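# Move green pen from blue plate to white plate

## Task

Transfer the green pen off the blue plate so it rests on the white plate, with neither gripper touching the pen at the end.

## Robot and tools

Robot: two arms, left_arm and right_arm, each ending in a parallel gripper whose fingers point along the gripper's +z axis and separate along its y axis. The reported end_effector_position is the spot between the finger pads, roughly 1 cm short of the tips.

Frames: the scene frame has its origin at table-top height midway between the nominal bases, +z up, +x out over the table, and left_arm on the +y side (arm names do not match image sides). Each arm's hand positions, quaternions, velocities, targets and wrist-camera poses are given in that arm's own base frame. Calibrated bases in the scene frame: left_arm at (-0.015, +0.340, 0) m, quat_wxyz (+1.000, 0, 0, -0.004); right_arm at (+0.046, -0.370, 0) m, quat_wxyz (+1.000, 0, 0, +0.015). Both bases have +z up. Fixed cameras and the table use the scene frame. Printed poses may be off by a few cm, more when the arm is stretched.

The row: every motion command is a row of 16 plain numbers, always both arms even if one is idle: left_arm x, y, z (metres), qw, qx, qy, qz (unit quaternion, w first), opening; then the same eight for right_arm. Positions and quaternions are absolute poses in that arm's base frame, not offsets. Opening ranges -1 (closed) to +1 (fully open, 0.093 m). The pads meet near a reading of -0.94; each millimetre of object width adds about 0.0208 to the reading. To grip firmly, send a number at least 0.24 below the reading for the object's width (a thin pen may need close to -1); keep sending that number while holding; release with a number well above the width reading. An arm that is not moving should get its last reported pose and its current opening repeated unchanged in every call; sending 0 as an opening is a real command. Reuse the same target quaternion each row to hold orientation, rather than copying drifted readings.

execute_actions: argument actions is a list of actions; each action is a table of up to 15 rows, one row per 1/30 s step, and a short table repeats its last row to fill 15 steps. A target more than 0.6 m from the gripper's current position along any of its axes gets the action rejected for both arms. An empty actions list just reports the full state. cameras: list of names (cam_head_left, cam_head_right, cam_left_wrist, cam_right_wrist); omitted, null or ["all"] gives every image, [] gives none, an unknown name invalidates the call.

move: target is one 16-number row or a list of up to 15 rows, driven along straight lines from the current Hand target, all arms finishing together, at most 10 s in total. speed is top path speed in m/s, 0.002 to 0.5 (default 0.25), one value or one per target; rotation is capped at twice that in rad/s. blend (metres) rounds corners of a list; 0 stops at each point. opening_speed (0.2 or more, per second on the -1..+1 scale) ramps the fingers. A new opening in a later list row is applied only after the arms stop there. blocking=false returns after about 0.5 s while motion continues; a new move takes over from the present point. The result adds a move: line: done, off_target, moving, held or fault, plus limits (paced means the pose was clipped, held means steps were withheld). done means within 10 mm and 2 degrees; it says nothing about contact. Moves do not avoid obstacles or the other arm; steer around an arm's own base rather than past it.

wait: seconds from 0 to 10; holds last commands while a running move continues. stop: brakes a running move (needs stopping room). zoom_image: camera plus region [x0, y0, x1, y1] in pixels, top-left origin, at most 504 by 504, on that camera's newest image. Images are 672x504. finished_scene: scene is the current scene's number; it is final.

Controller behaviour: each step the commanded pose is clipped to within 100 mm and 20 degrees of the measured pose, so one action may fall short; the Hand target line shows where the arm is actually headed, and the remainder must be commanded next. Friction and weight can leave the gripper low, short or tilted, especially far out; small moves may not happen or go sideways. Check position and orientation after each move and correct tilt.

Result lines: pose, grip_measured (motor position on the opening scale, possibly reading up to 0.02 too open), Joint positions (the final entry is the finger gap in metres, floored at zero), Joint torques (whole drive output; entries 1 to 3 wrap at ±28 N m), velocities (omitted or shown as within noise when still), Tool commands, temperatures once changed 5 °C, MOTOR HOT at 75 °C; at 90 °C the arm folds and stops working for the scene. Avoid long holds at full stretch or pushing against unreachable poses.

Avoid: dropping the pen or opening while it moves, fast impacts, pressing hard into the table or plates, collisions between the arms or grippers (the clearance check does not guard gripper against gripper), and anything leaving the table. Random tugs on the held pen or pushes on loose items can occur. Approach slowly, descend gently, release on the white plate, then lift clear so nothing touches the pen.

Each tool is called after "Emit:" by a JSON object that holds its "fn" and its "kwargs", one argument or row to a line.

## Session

Emit:
{"fn": "execute_actions", "kwargs": {
  "actions": []
}}

Scene clock: 0.00 s.
left_arm: end_effector_position=(+0.4094, -0.1553, +0.2796) grip_measured=+1.000 end_effector_quat_wxyz=(+0.279, +0.476, +0.794, -0.253) | right_arm: end_effector_position=(+0.3157, -0.1342, +0.3667) grip_measured=+1.000 end_effector_quat_wxyz=(+0.631, +0.105, +0.685, -0.348)
Joint positions: left_arm=[-0.113 1.983 2.211 -1.429 0.696 0.832 0.093] | right_arm=[-0.17 0.925 0.815 0.154 0.486 -0.372 0.093]
Joint velocities: within noise
Joint torques (N m): no reading
Motor temperatures (°C): left_arm=[26 27 28 29 26 28 26] | right_arm=[27 28 25 26 26 27 27]
Heat: left arm: 29 °C; right arm: 28 °C.
Hand target: left_arm +0.4084, -0.1550, +0.2835; +0.283, +0.477, +0.793, -0.251 | right_arm +0.3149, -0.1341, +0.3704; +0.633, +0.106, +0.683, -0.348
Tool commands: left_gripper/opening=+1.0 right_gripper/opening=+1.0

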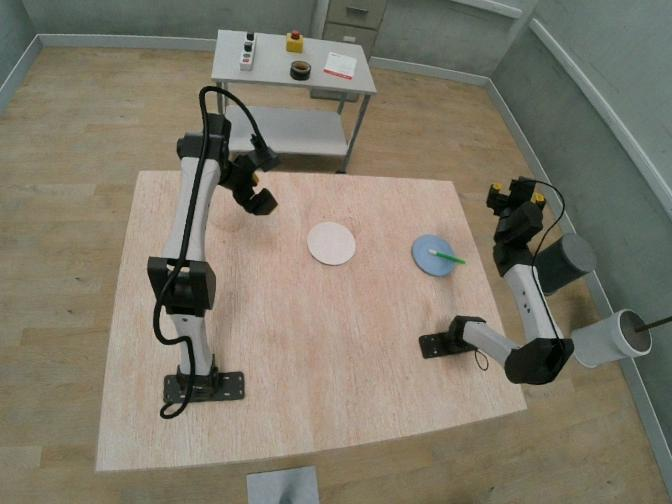

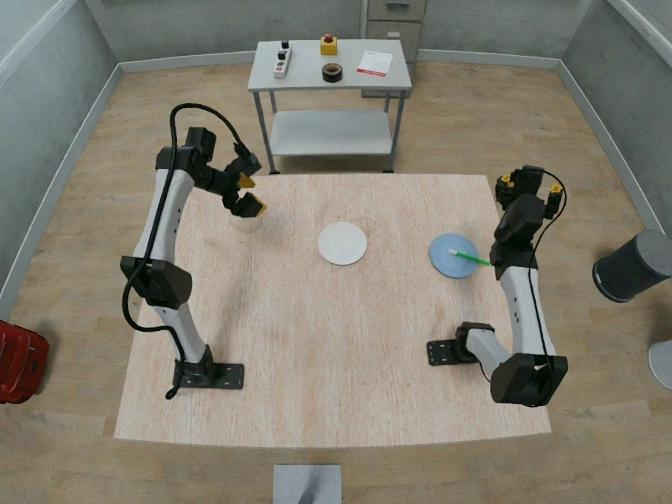

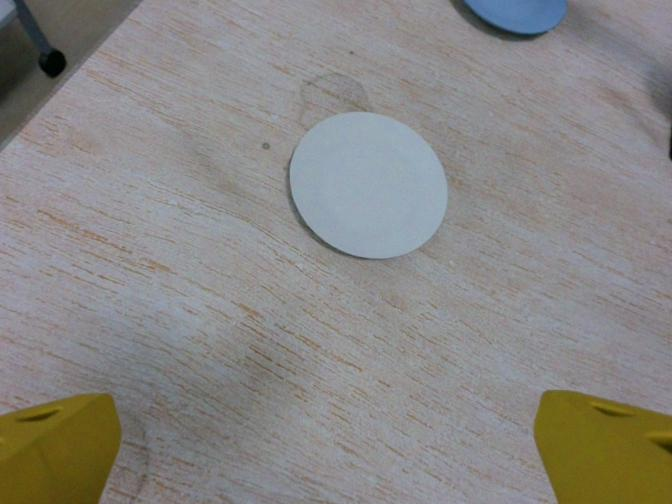

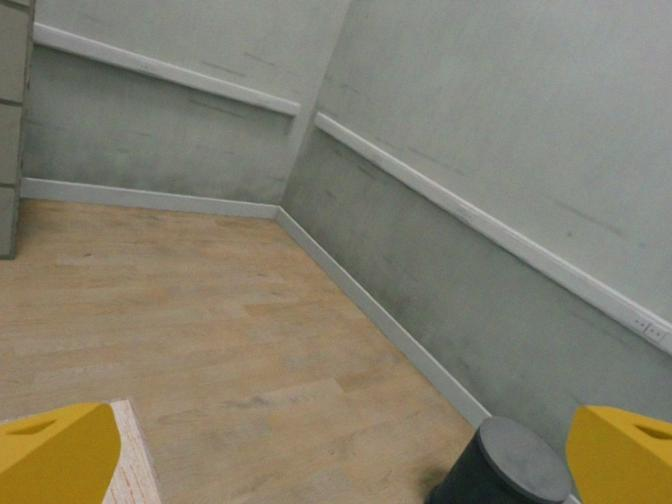

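Emit:
{"fn": "move", "kwargs": {
  "target": [0.38,-0.03,0.27,0.283,0.477,0.793,-0.251,1,0.305,-0.06,0.11,0,-0.57,0.82,0,1]
}}

Emit:
{"fn": "zoom_image", "kwargs": {
  "camera": "cam_head_right",
  "region": [400, 210, 510, 295]
}}

Scene clock: 16.97 s.
left_arm: end_effector_position=(+0.3914, -0.0274, +0.2638) grip_measured=+1.000 end_effector_quat_wxyz=(+0.303, +0.467, +0.800, -0.222) | right_arm: end_effector_position=(+0.3007, -0.0578, +0.1068) grip_measured=+1.000 end_effector_quat_wxyz=(+0.008, -0.564, +0.825, +0.004)
Joint positions: left_arm=[0.228 1.908 2.054 -1.543 0.754 1.217 0.093] | right_arm=[-0.199 1.701 1.357 -1.222 -0.017 -1.398 0.093]
Joint torques (N m): left_arm=[0.58 -10.26 4.52 0.57 0.89 0.18] | right_arm=[0.57 -6.3 8.09 0.07 0.02 -0.03]
Motor temperatures (°C): left_arm=[26 32 29 30 26 28 26] | right_arm=[27 28 27 29 26 27 27]
Hand target: left_arm +0.3802, -0.0307, +0.2696; +0.306, +0.465, +0.797, -0.235 | right_arm +0.3040, -0.0600, +0.1118; +0.002, -0.571, +0.821, -0.003
Off the commanded pose: left_arm 0.013 m, 4 deg | right_arm 0.006 m, 1 deg.
joint sent to its limit (left arm) — joint 4 (wrist pitch), lower limit. The joint targets are off in orientation, not in position.
move: off_target (left_arm)

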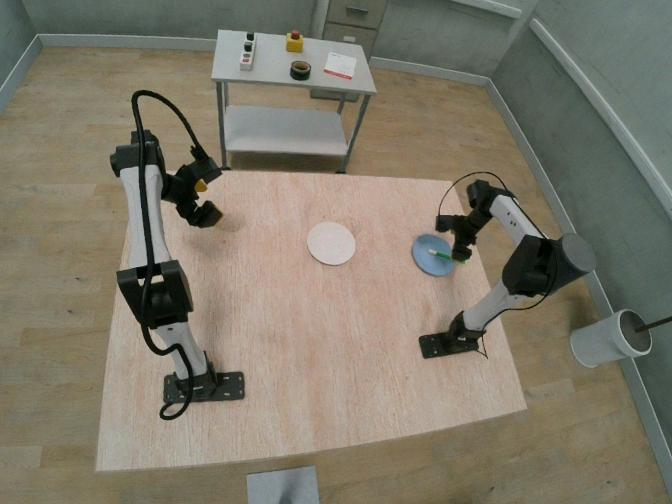

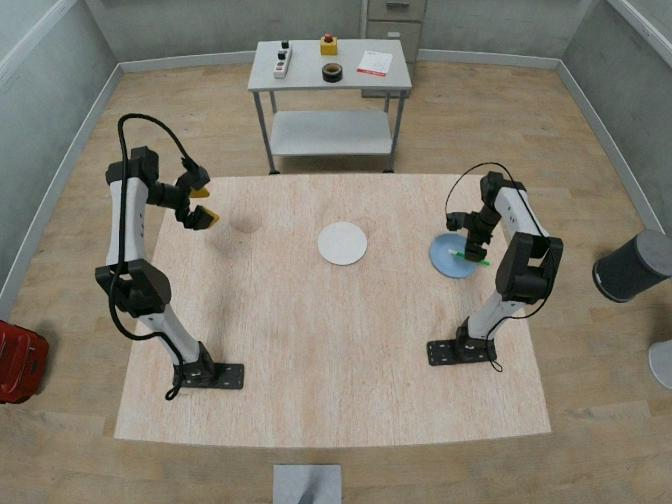

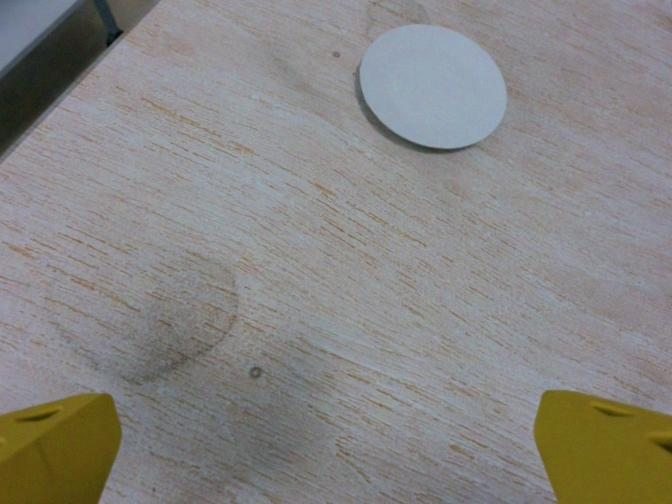

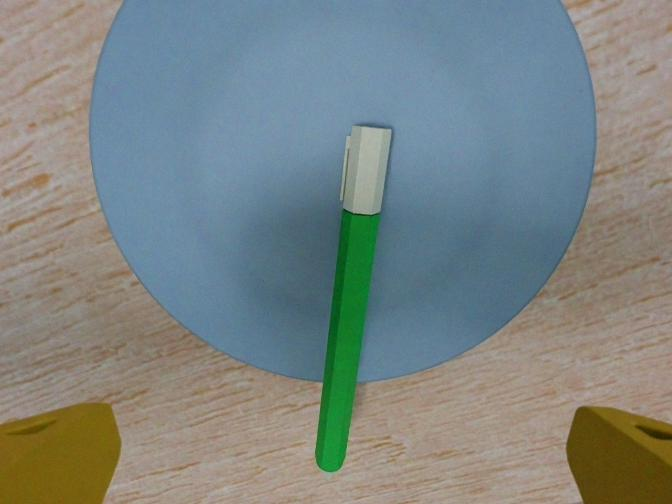

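Scaled by 4.582.

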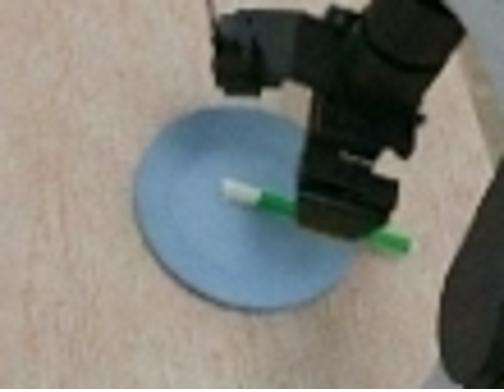

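Emit:
{"fn": "move", "kwargs": {
  "target": [0.3914,-0.0274,0.2638,0.303,0.467,0.8,-0.222,1,0.29,-0.083,0.045,0,-0.545,0.838,0,1],
  "speed": 0.15
}}

Emit:
{"fn": "zoom_image", "kwargs": {
  "camera": "cam_head_right",
  "region": [400, 210, 510, 295]
}}

Scene clock: 28.60 s.
left_arm: end_effector_position=(+0.3914, -0.0276, +0.2640) grip_measured=+1.000 end_effector_quat_wxyz=(+0.304, +0.467, +0.800, -0.222) | right_arm: end_effector_position=(+0.2922, -0.0793, +0.0524) grip_measured=+1.000 end_effector_quat_wxyz=(+0.008, -0.542, +0.840, +0.003)
Joint positions: left_arm=[0.228 1.908 2.054 -1.543 0.756 1.217 0.093] | right_arm=[-0.274 1.73 1.17 -1.005 -0.017 -1.42 0.093]
Joint torques (N m): left_arm=[-0.06 -7.98 6.84 0.83 0.57 0.03] | right_arm=[-0.13 -6.42 3.77 0.56 0 -0.03]
Heat: left arm: 36 °C; right arm: 30 °C.
Hand target: left_arm +0.3914, -0.0276, +0.2640; +0.304, +0.467, +0.800, -0.223 | right_arm +0.2895, -0.0826, +0.0452; +0.000, -0.545, +0.838, +0.001
Off the commanded pose: left_arm 0.000 m, 0 deg | right_arm 0.009 m, 1 deg.
move: done

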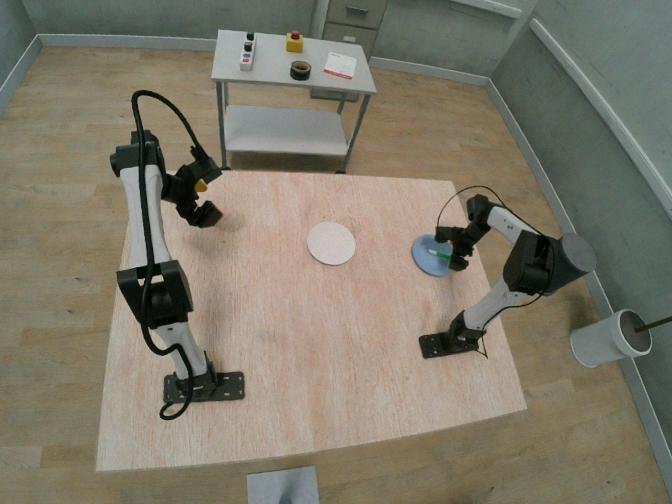

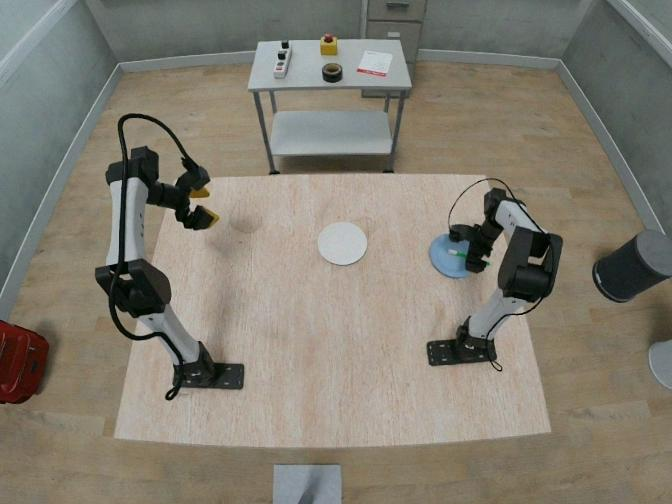

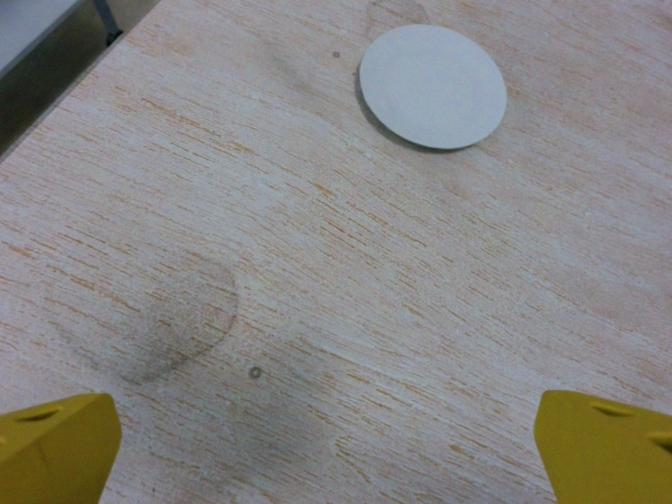

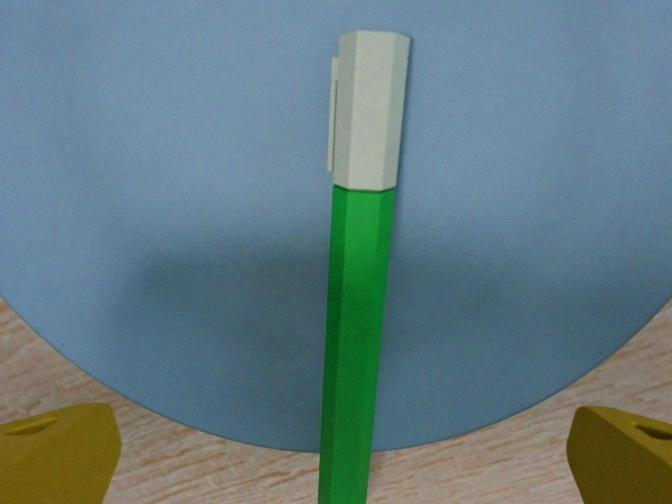

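Scaled by 4.582.

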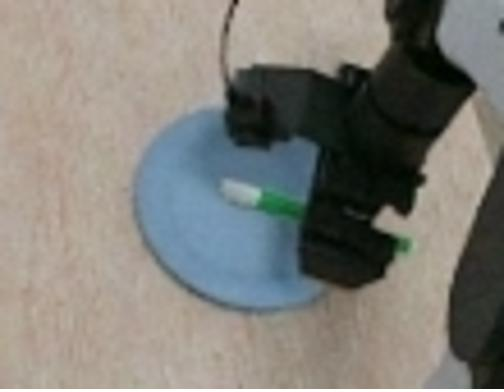

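Emit:
{"fn": "move", "kwargs": {
  "target": [0.3914,-0.0274,0.2638,0.303,0.467,0.8,-0.222,1,0.284,-0.096,0.02,0,-0.54,0.842,0,1],
  "speed": 0.08
}}

Emit:
{"fn": "zoom_image", "kwargs": {
  "camera": "cam_head_right",
  "region": [400, 210, 510, 295]
}}

Scene clock: 35.63 s.
left_arm: end_effector_position=(+0.3914, -0.0276, +0.2640) grip_measured=+1.000 end_effector_quat_wxyz=(+0.304, +0.467, +0.800, -0.222) | right_arm: end_effector_position=(+0.2848, -0.0896, +0.0320) grip_measured=+1.000 end_effector_quat_wxyz=(+0.008, -0.543, +0.840, +0.007)
Joint positions: left_arm=[0.228 1.908 2.054 -1.543 0.756 1.217 0.093] | right_arm=[-0.317 1.749 1.105 -0.928 -0.021 -1.464 0.093]
Joint torques (N m): left_arm=[-0.05 -7.97 6.83 0.83 0.55 0.03] | right_arm=[-0.55 -5.29 3.17 0.82 0 -0.01]
Hand target: left_arm +0.3914, -0.0274, +0.2638; +0.303, +0.467, +0.800, -0.222 | right_arm +0.2838, -0.0950, +0.0206; +0.002, -0.543, +0.840, +0.002
Off the commanded pose: left_arm 0.000 m, 0 deg | right_arm 0.014 m, 1 deg.
move: off_target (right_arm)

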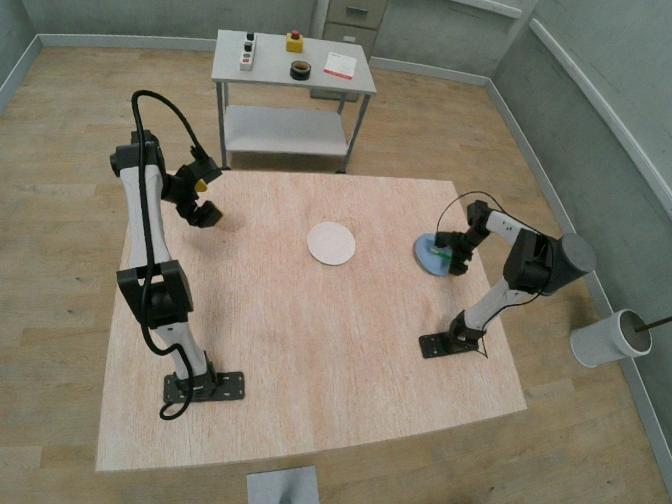

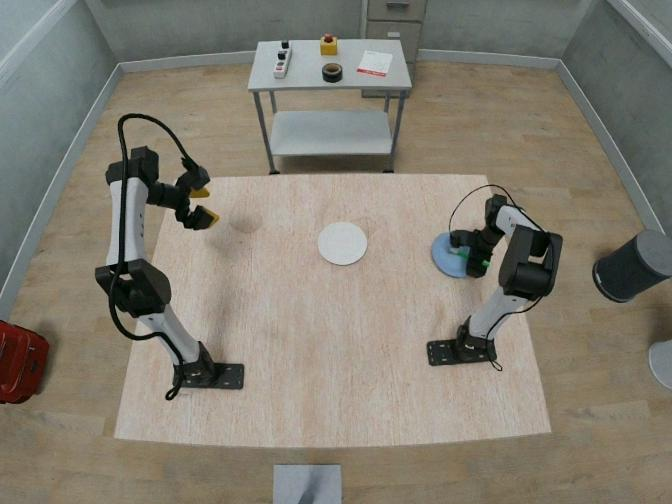

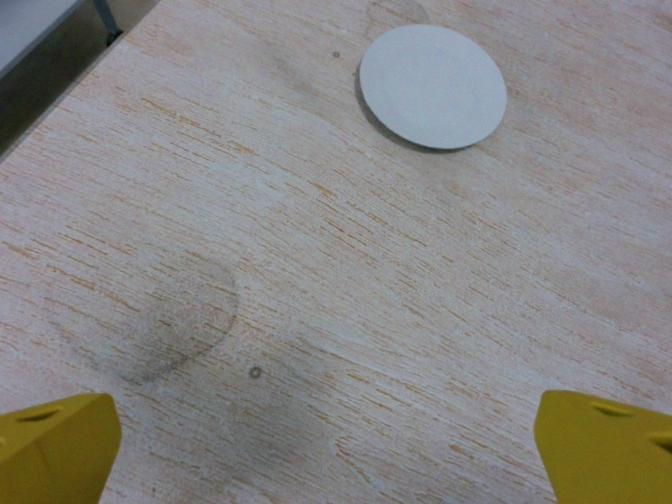

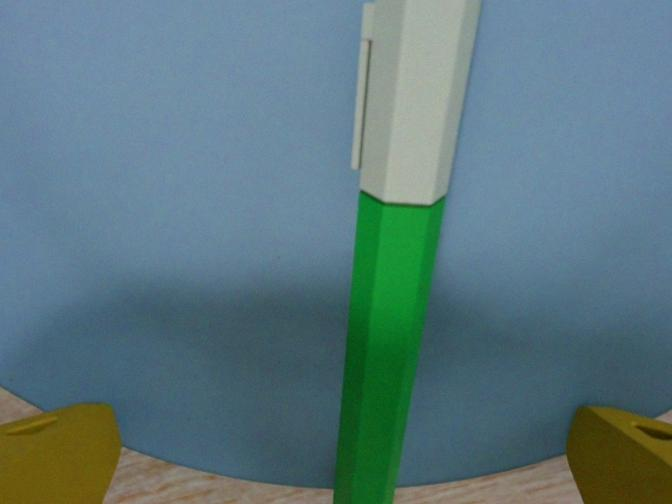

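Scaled by 4.582.

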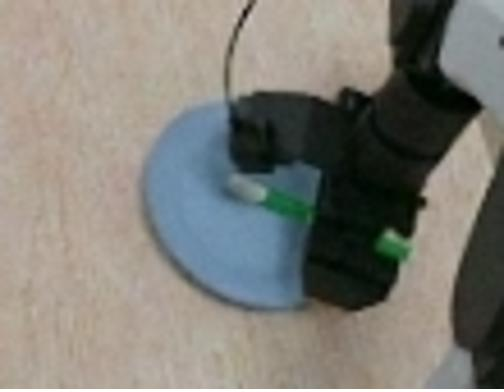

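Emit:
{"fn": "move", "kwargs": {
  "target": [
    [0.3914,-0.0274,0.2638,0.303,0.467,0.8,-0.222,1,0.284,-0.093,0.027,0,-0.54,0.842,0,1],
    [0.3914,-0.0274,0.2638,0.303,0.467,0.8,-0.222,1,0.284,-0.093,0.0275,0,-0.54,0.842,0,-1]
  ],
  "opening_speed": 1.2
}}

Emit:
{"fn": "zoom_image", "kwargs": {
  "camera": "cam_head_right",
  "region": [400, 210, 510, 295]
}}

Scene clock: 44.83 s.
left_arm: end_effector_position=(+0.3914, -0.0276, +0.2640) grip_measured=+1.000 end_effector_quat_wxyz=(+0.304, +0.467, +0.800, -0.222) | right_arm: end_effector_position=(+0.2890, -0.0923, +0.0320) grip_measured=-0.859 end_effector_quat_wxyz=(+0.011, -0.543, +0.840, -0.003)
Joint positions: left_arm=[0.228 1.908 2.054 -1.543 0.756 1.217 0.093] | right_arm=[-0.317 1.749 1.105 -0.908 -0.014 -1.464 0.004]
Joint torques (N m): left_arm=[-0.06 -7.98 6.84 0.83 0.55 0.03] | right_arm=[0.27 -6.68 4.31 0.31 0.03 0.16]
Motor temperatures (°C): left_arm=[26 37 30 30 27 28 26] | right_arm=[27 31 29 28 26 27 27]
Hand target: left_arm +0.3914, -0.0274, +0.2638; +0.303, +0.467, +0.800, -0.222 | right_arm +0.2838, -0.0937, +0.0276; -0.002, -0.540, +0.842, -0.001
Off the commanded pose: left_arm 0.000 m, 0 deg | right_arm 0.007 m, 1 deg.
move: done

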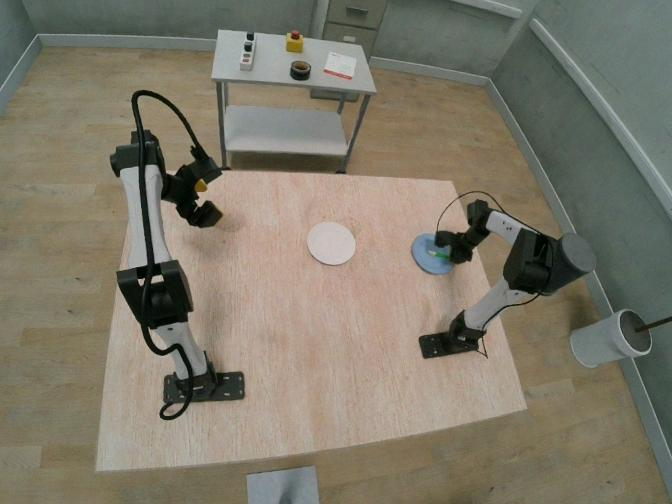

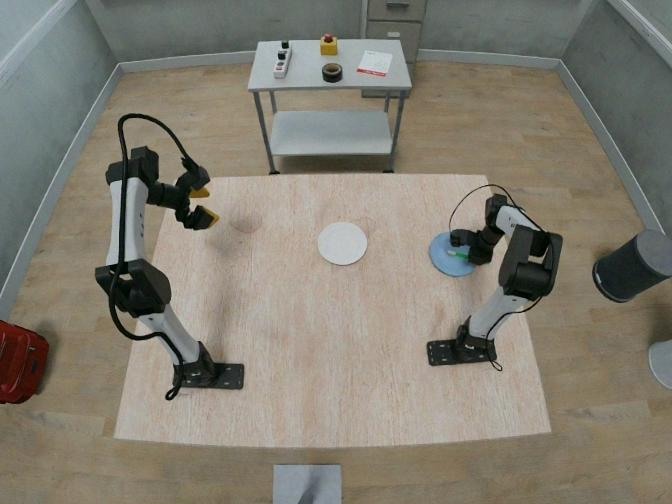

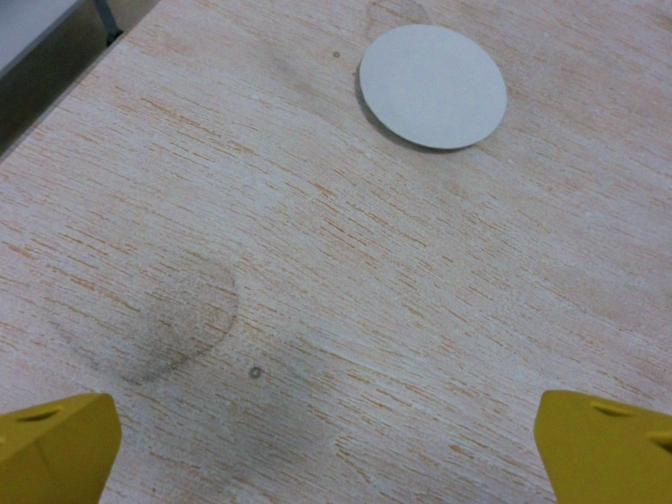

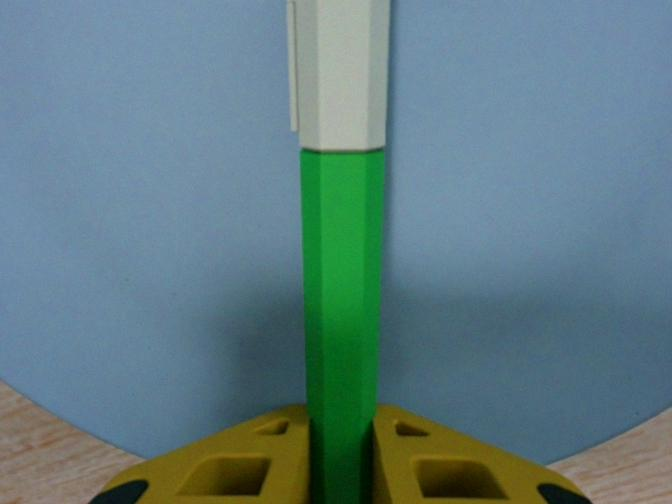

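Scaled by 4.582.

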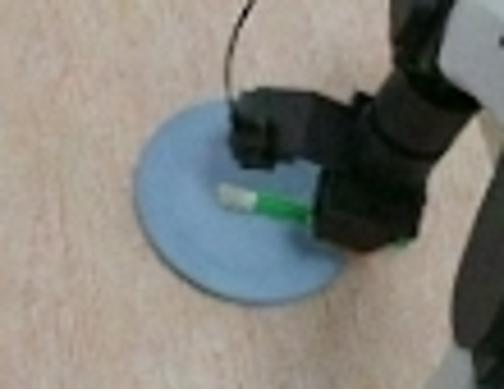

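Emit:
{"fn": "move", "kwargs": {
  "target": [
    [0.3914,-0.0274,0.2638,0.303,0.467,0.8,-0.222,1,0.289,-0.092,0.1,0,-0.54,0.842,0,-1],
    [0.3914,-0.0274,0.2638,0.303,0.467,0.8,-0.222,1,0.372,0.30,0.115,0,-0.879,0.477,0,-1]
  ],
  "blend": 0.02,
  "speed": 0.18
}}

Emit:
{"fn": "zoom_image", "kwargs": {
  "camera": "cam_head_right",
  "region": [290, 200, 400, 285]
}}

Scene clock: 58.10 s.
left_arm: end_effector_position=(+0.3914, -0.0276, +0.2640) grip_measured=+1.000 end_effector_quat_wxyz=(+0.304, +0.467, +0.800, -0.222) | right_arm: end_effector_position=(+0.3704, +0.3018, +0.1149) grip_measured=-0.869 end_effector_quat_wxyz=(-0.030, +0.876, -0.482, +0.007)
Joint positions: left_arm=[0.228 1.908 2.054 -1.543 0.756 1.217 0.093] | right_arm=[0.68 2.438 2.49 -1.561 -0.011 -1.455 0.004]
Joint torques (N m): left_arm=[-0.06 -7.95 6.83 0.83 0.56 0.03] | right_arm=[0.02 -11.59 7.95 0.18 0.02 -0.03]
Hand target: left_arm +0.3914, -0.0274, +0.2638; +0.303, +0.467, +0.800, -0.222 | right_arm +0.3729, +0.2986, +0.1146; -0.023, +0.878, -0.478, +0.013
Off the commanded pose: left_arm 0.000 m, 0 deg | right_arm 0.002 m, 4 deg.
joint sent to its limit (right arm) — joint 4 (wrist pitch), lower limit. The joint targets are off in orientation, not in position.
move: off_target (right_arm)

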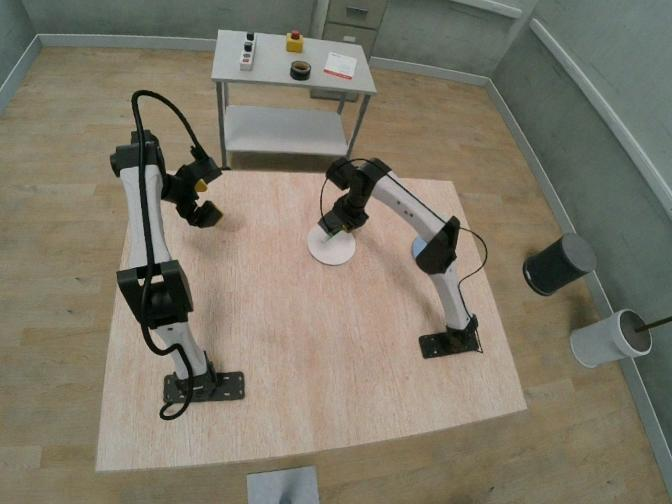

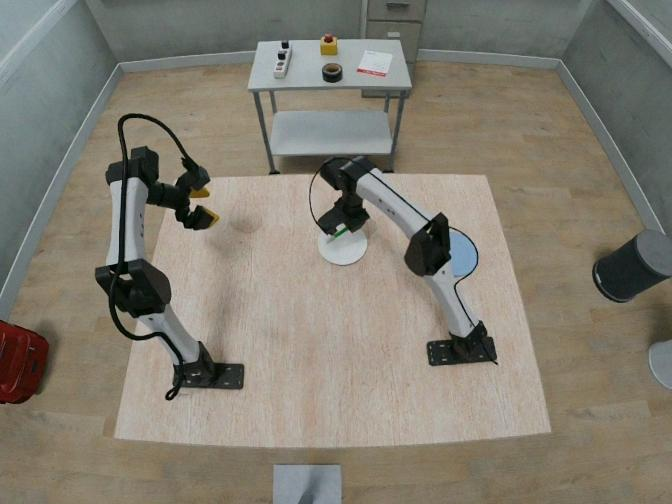

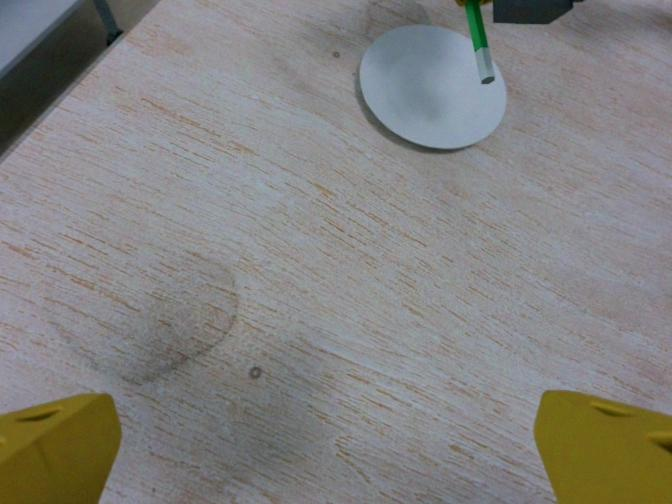

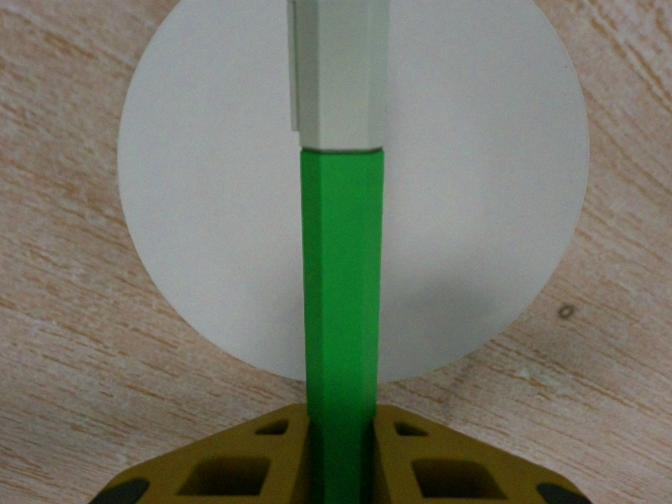

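Scaled by 4.582.

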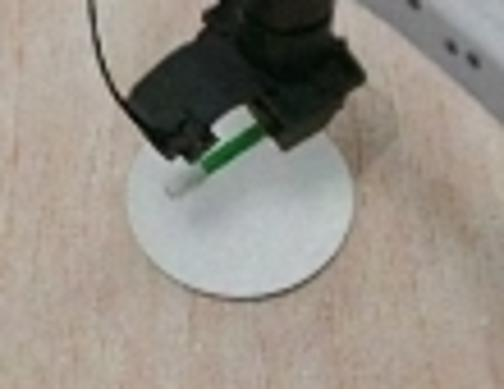

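Emit:
{"fn": "move", "kwargs": {
  "target": [
    [0.3914,-0.0274,0.2638,0.303,0.467,0.8,-0.222,1,0.371,0.301,0.05,0,-0.879,0.477,0,-1],
    [0.3914,-0.0274,0.2638,0.303,0.467,0.8,-0.222,1,0.371,0.301,0.015,0,-0.879,0.477,0,-1]
  ],
  "blend": 0.005,
  "speed": [0.12, 0.05]
}}

Emit:
{"fn": "zoom_image", "kwargs": {
  "camera": "cam_head_right",
  "region": [290, 200, 400, 285]
}}

Scene clock: 69.03 s.
left_arm: end_effector_position=(+0.3914, -0.0276, +0.2640) grip_measured=+1.000 end_effector_quat_wxyz=(+0.304, +0.467, +0.800, -0.222) | right_arm: end_effector_position=(+0.3671, +0.3021, +0.0322) grip_measured=-0.869 end_effector_quat_wxyz=(-0.006, +0.878, -0.479, -0.011)
Joint positions: left_arm=[0.228 1.908 2.054 -1.543 0.756 1.217 0.093] | right_arm=[0.68 2.445 2.172 -1.294 -0.024 -1.463 0.004]
Joint torques (N m): left_arm=[-0.05 -7.97 6.84 0.83 0.55 0.03] | right_arm=[0.34 -11.47 3.18 0.83 -0.04 0.02]
Heat: left arm: 38 °C; right arm: 35 °C.
Hand target: left_arm +0.3914, -0.0274, +0.2638; +0.303, +0.467, +0.800, -0.222 | right_arm +0.3692, +0.3021, +0.0154; -0.002, +0.880, -0.475, -0.006
Off the commanded pose: left_arm 0.000 m, 0 deg | right_arm 0.018 m, 1 deg.
move: off_target (right_arm)

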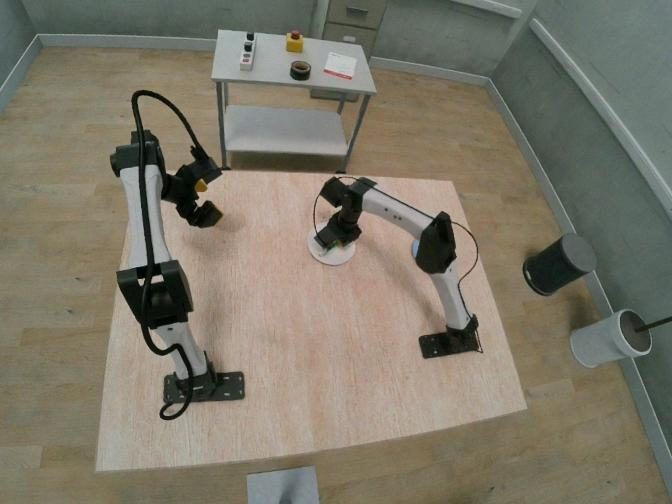

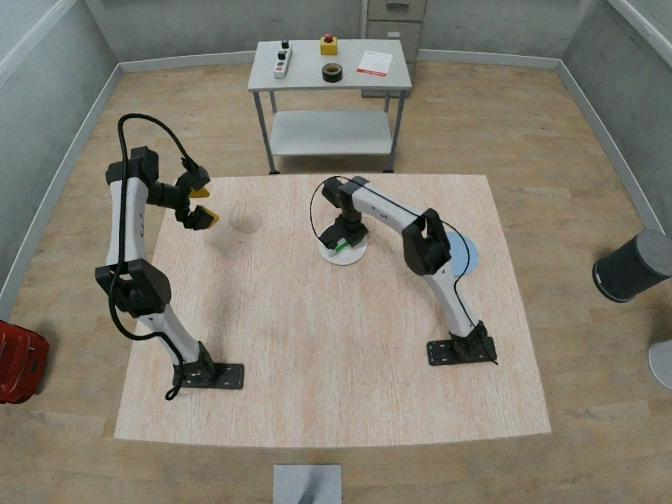

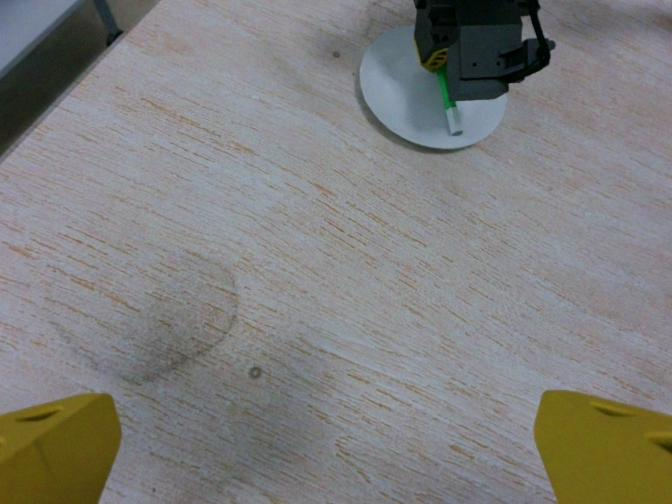

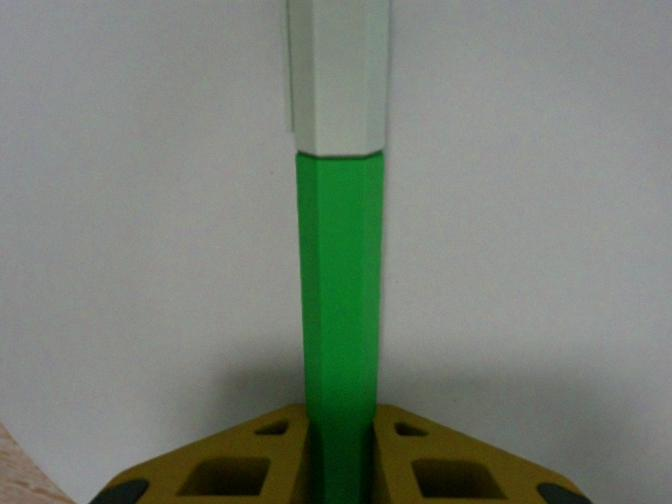

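Scaled by 4.582.

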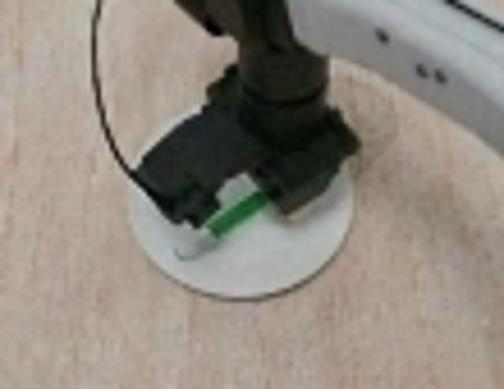

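Emit:
{"fn": "move", "kwargs": {
  "target": [
    [0.3914,-0.0274,0.2638,0.303,0.467,0.8,-0.222,1,0.369,0.302,0.018,0,-0.879,0.477,0,-0.4],
    [0.3914,-0.0274,0.2638,0.303,0.467,0.8,-0.222,1,0.369,0.302,0.11,0,-0.879,0.477,0,-0.4]
  ],
  "opening_speed": 0.6,
  "speed": 0.12
}}

Emit:
{"fn": "zoom_image", "kwargs": {
  "camera": "cam_head_right",
  "region": [290, 200, 400, 285]
}}

Scene clock: 78.30 s.
left_arm: end_effector_position=(+0.3914, -0.0276, +0.2640) grip_measured=+1.000 end_effector_quat_wxyz=(+0.304, +0.467, +0.800, -0.222) | right_arm: end_effector_position=(+0.3707, +0.3010, +0.1079) grip_measured=-0.402 end_effector_quat_wxyz=(-0.022, +0.878, -0.479, +0.006)
Joint positions: left_arm=[0.228 1.908 2.054 -1.543 0.756 1.217 0.093] | right_arm=[0.68 2.454 2.491 -1.563 -0.006 -1.463 0.026]
Joint torques (N m): left_arm=[-0.06 -7.97 6.83 0.83 0.55 0.03] | right_arm=[0.65 -12.6 7.31 0.14 0.03 0.11]
Motor temperatures (°C): left_arm=[26 38 31 30 27 28 26] | right_arm=[27 36 30 27 26 27 28]
Hand target: left_arm +0.3914, -0.0274, +0.2638; +0.303, +0.467, +0.800, -0.222 | right_arm +0.3699, +0.3001, +0.1098; -0.016, +0.879, -0.477, +0.013
Off the commanded pose: left_arm 0.000 m, 0 deg | right_arm 0.003 m, 3 deg.
joint sent to its limit (right arm) — joint 4 (wrist pitch), lower limit. The joint targets still meet the commanded pose.
move: off_target (right_arm)

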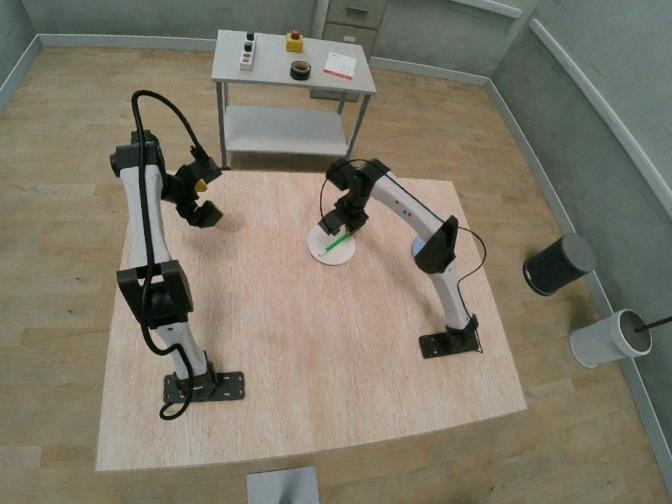

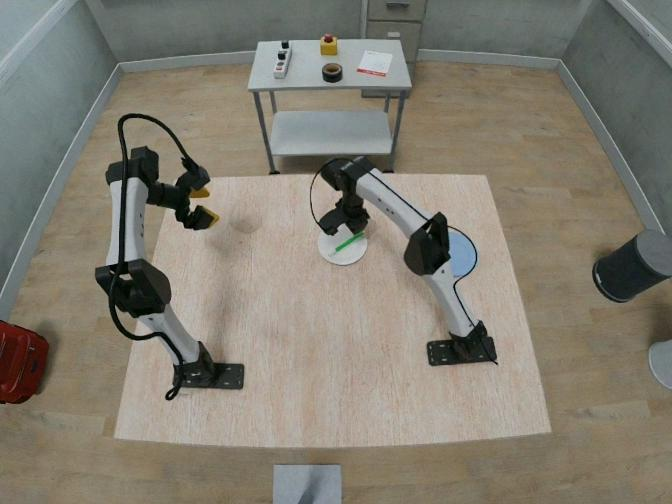

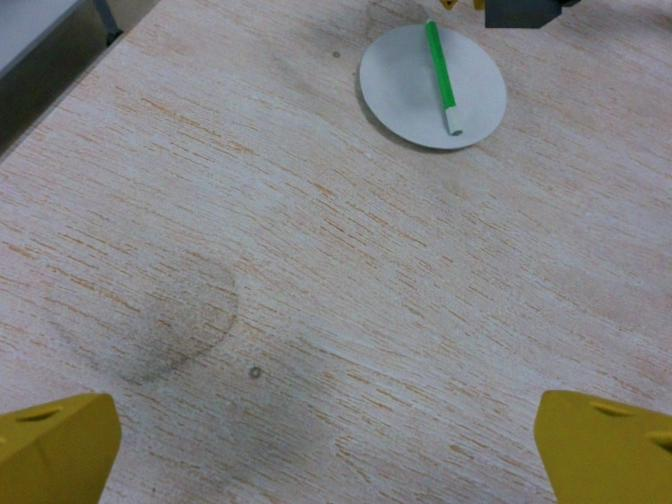

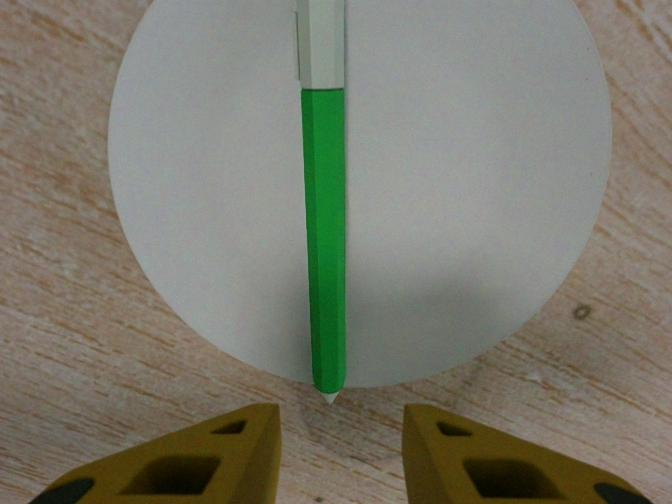

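Scaled by 4.582.

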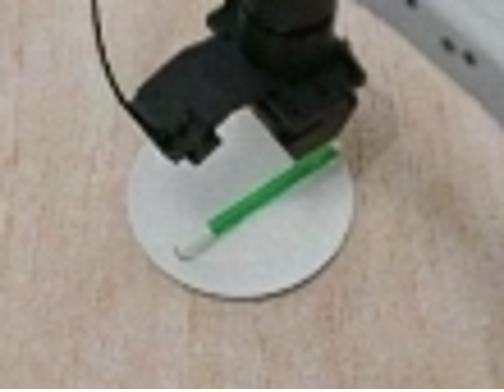

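Emit:
{"fn": "finished_scene", "kwargs": {
  "scene": 2
}}

The scene is finished: the task was done.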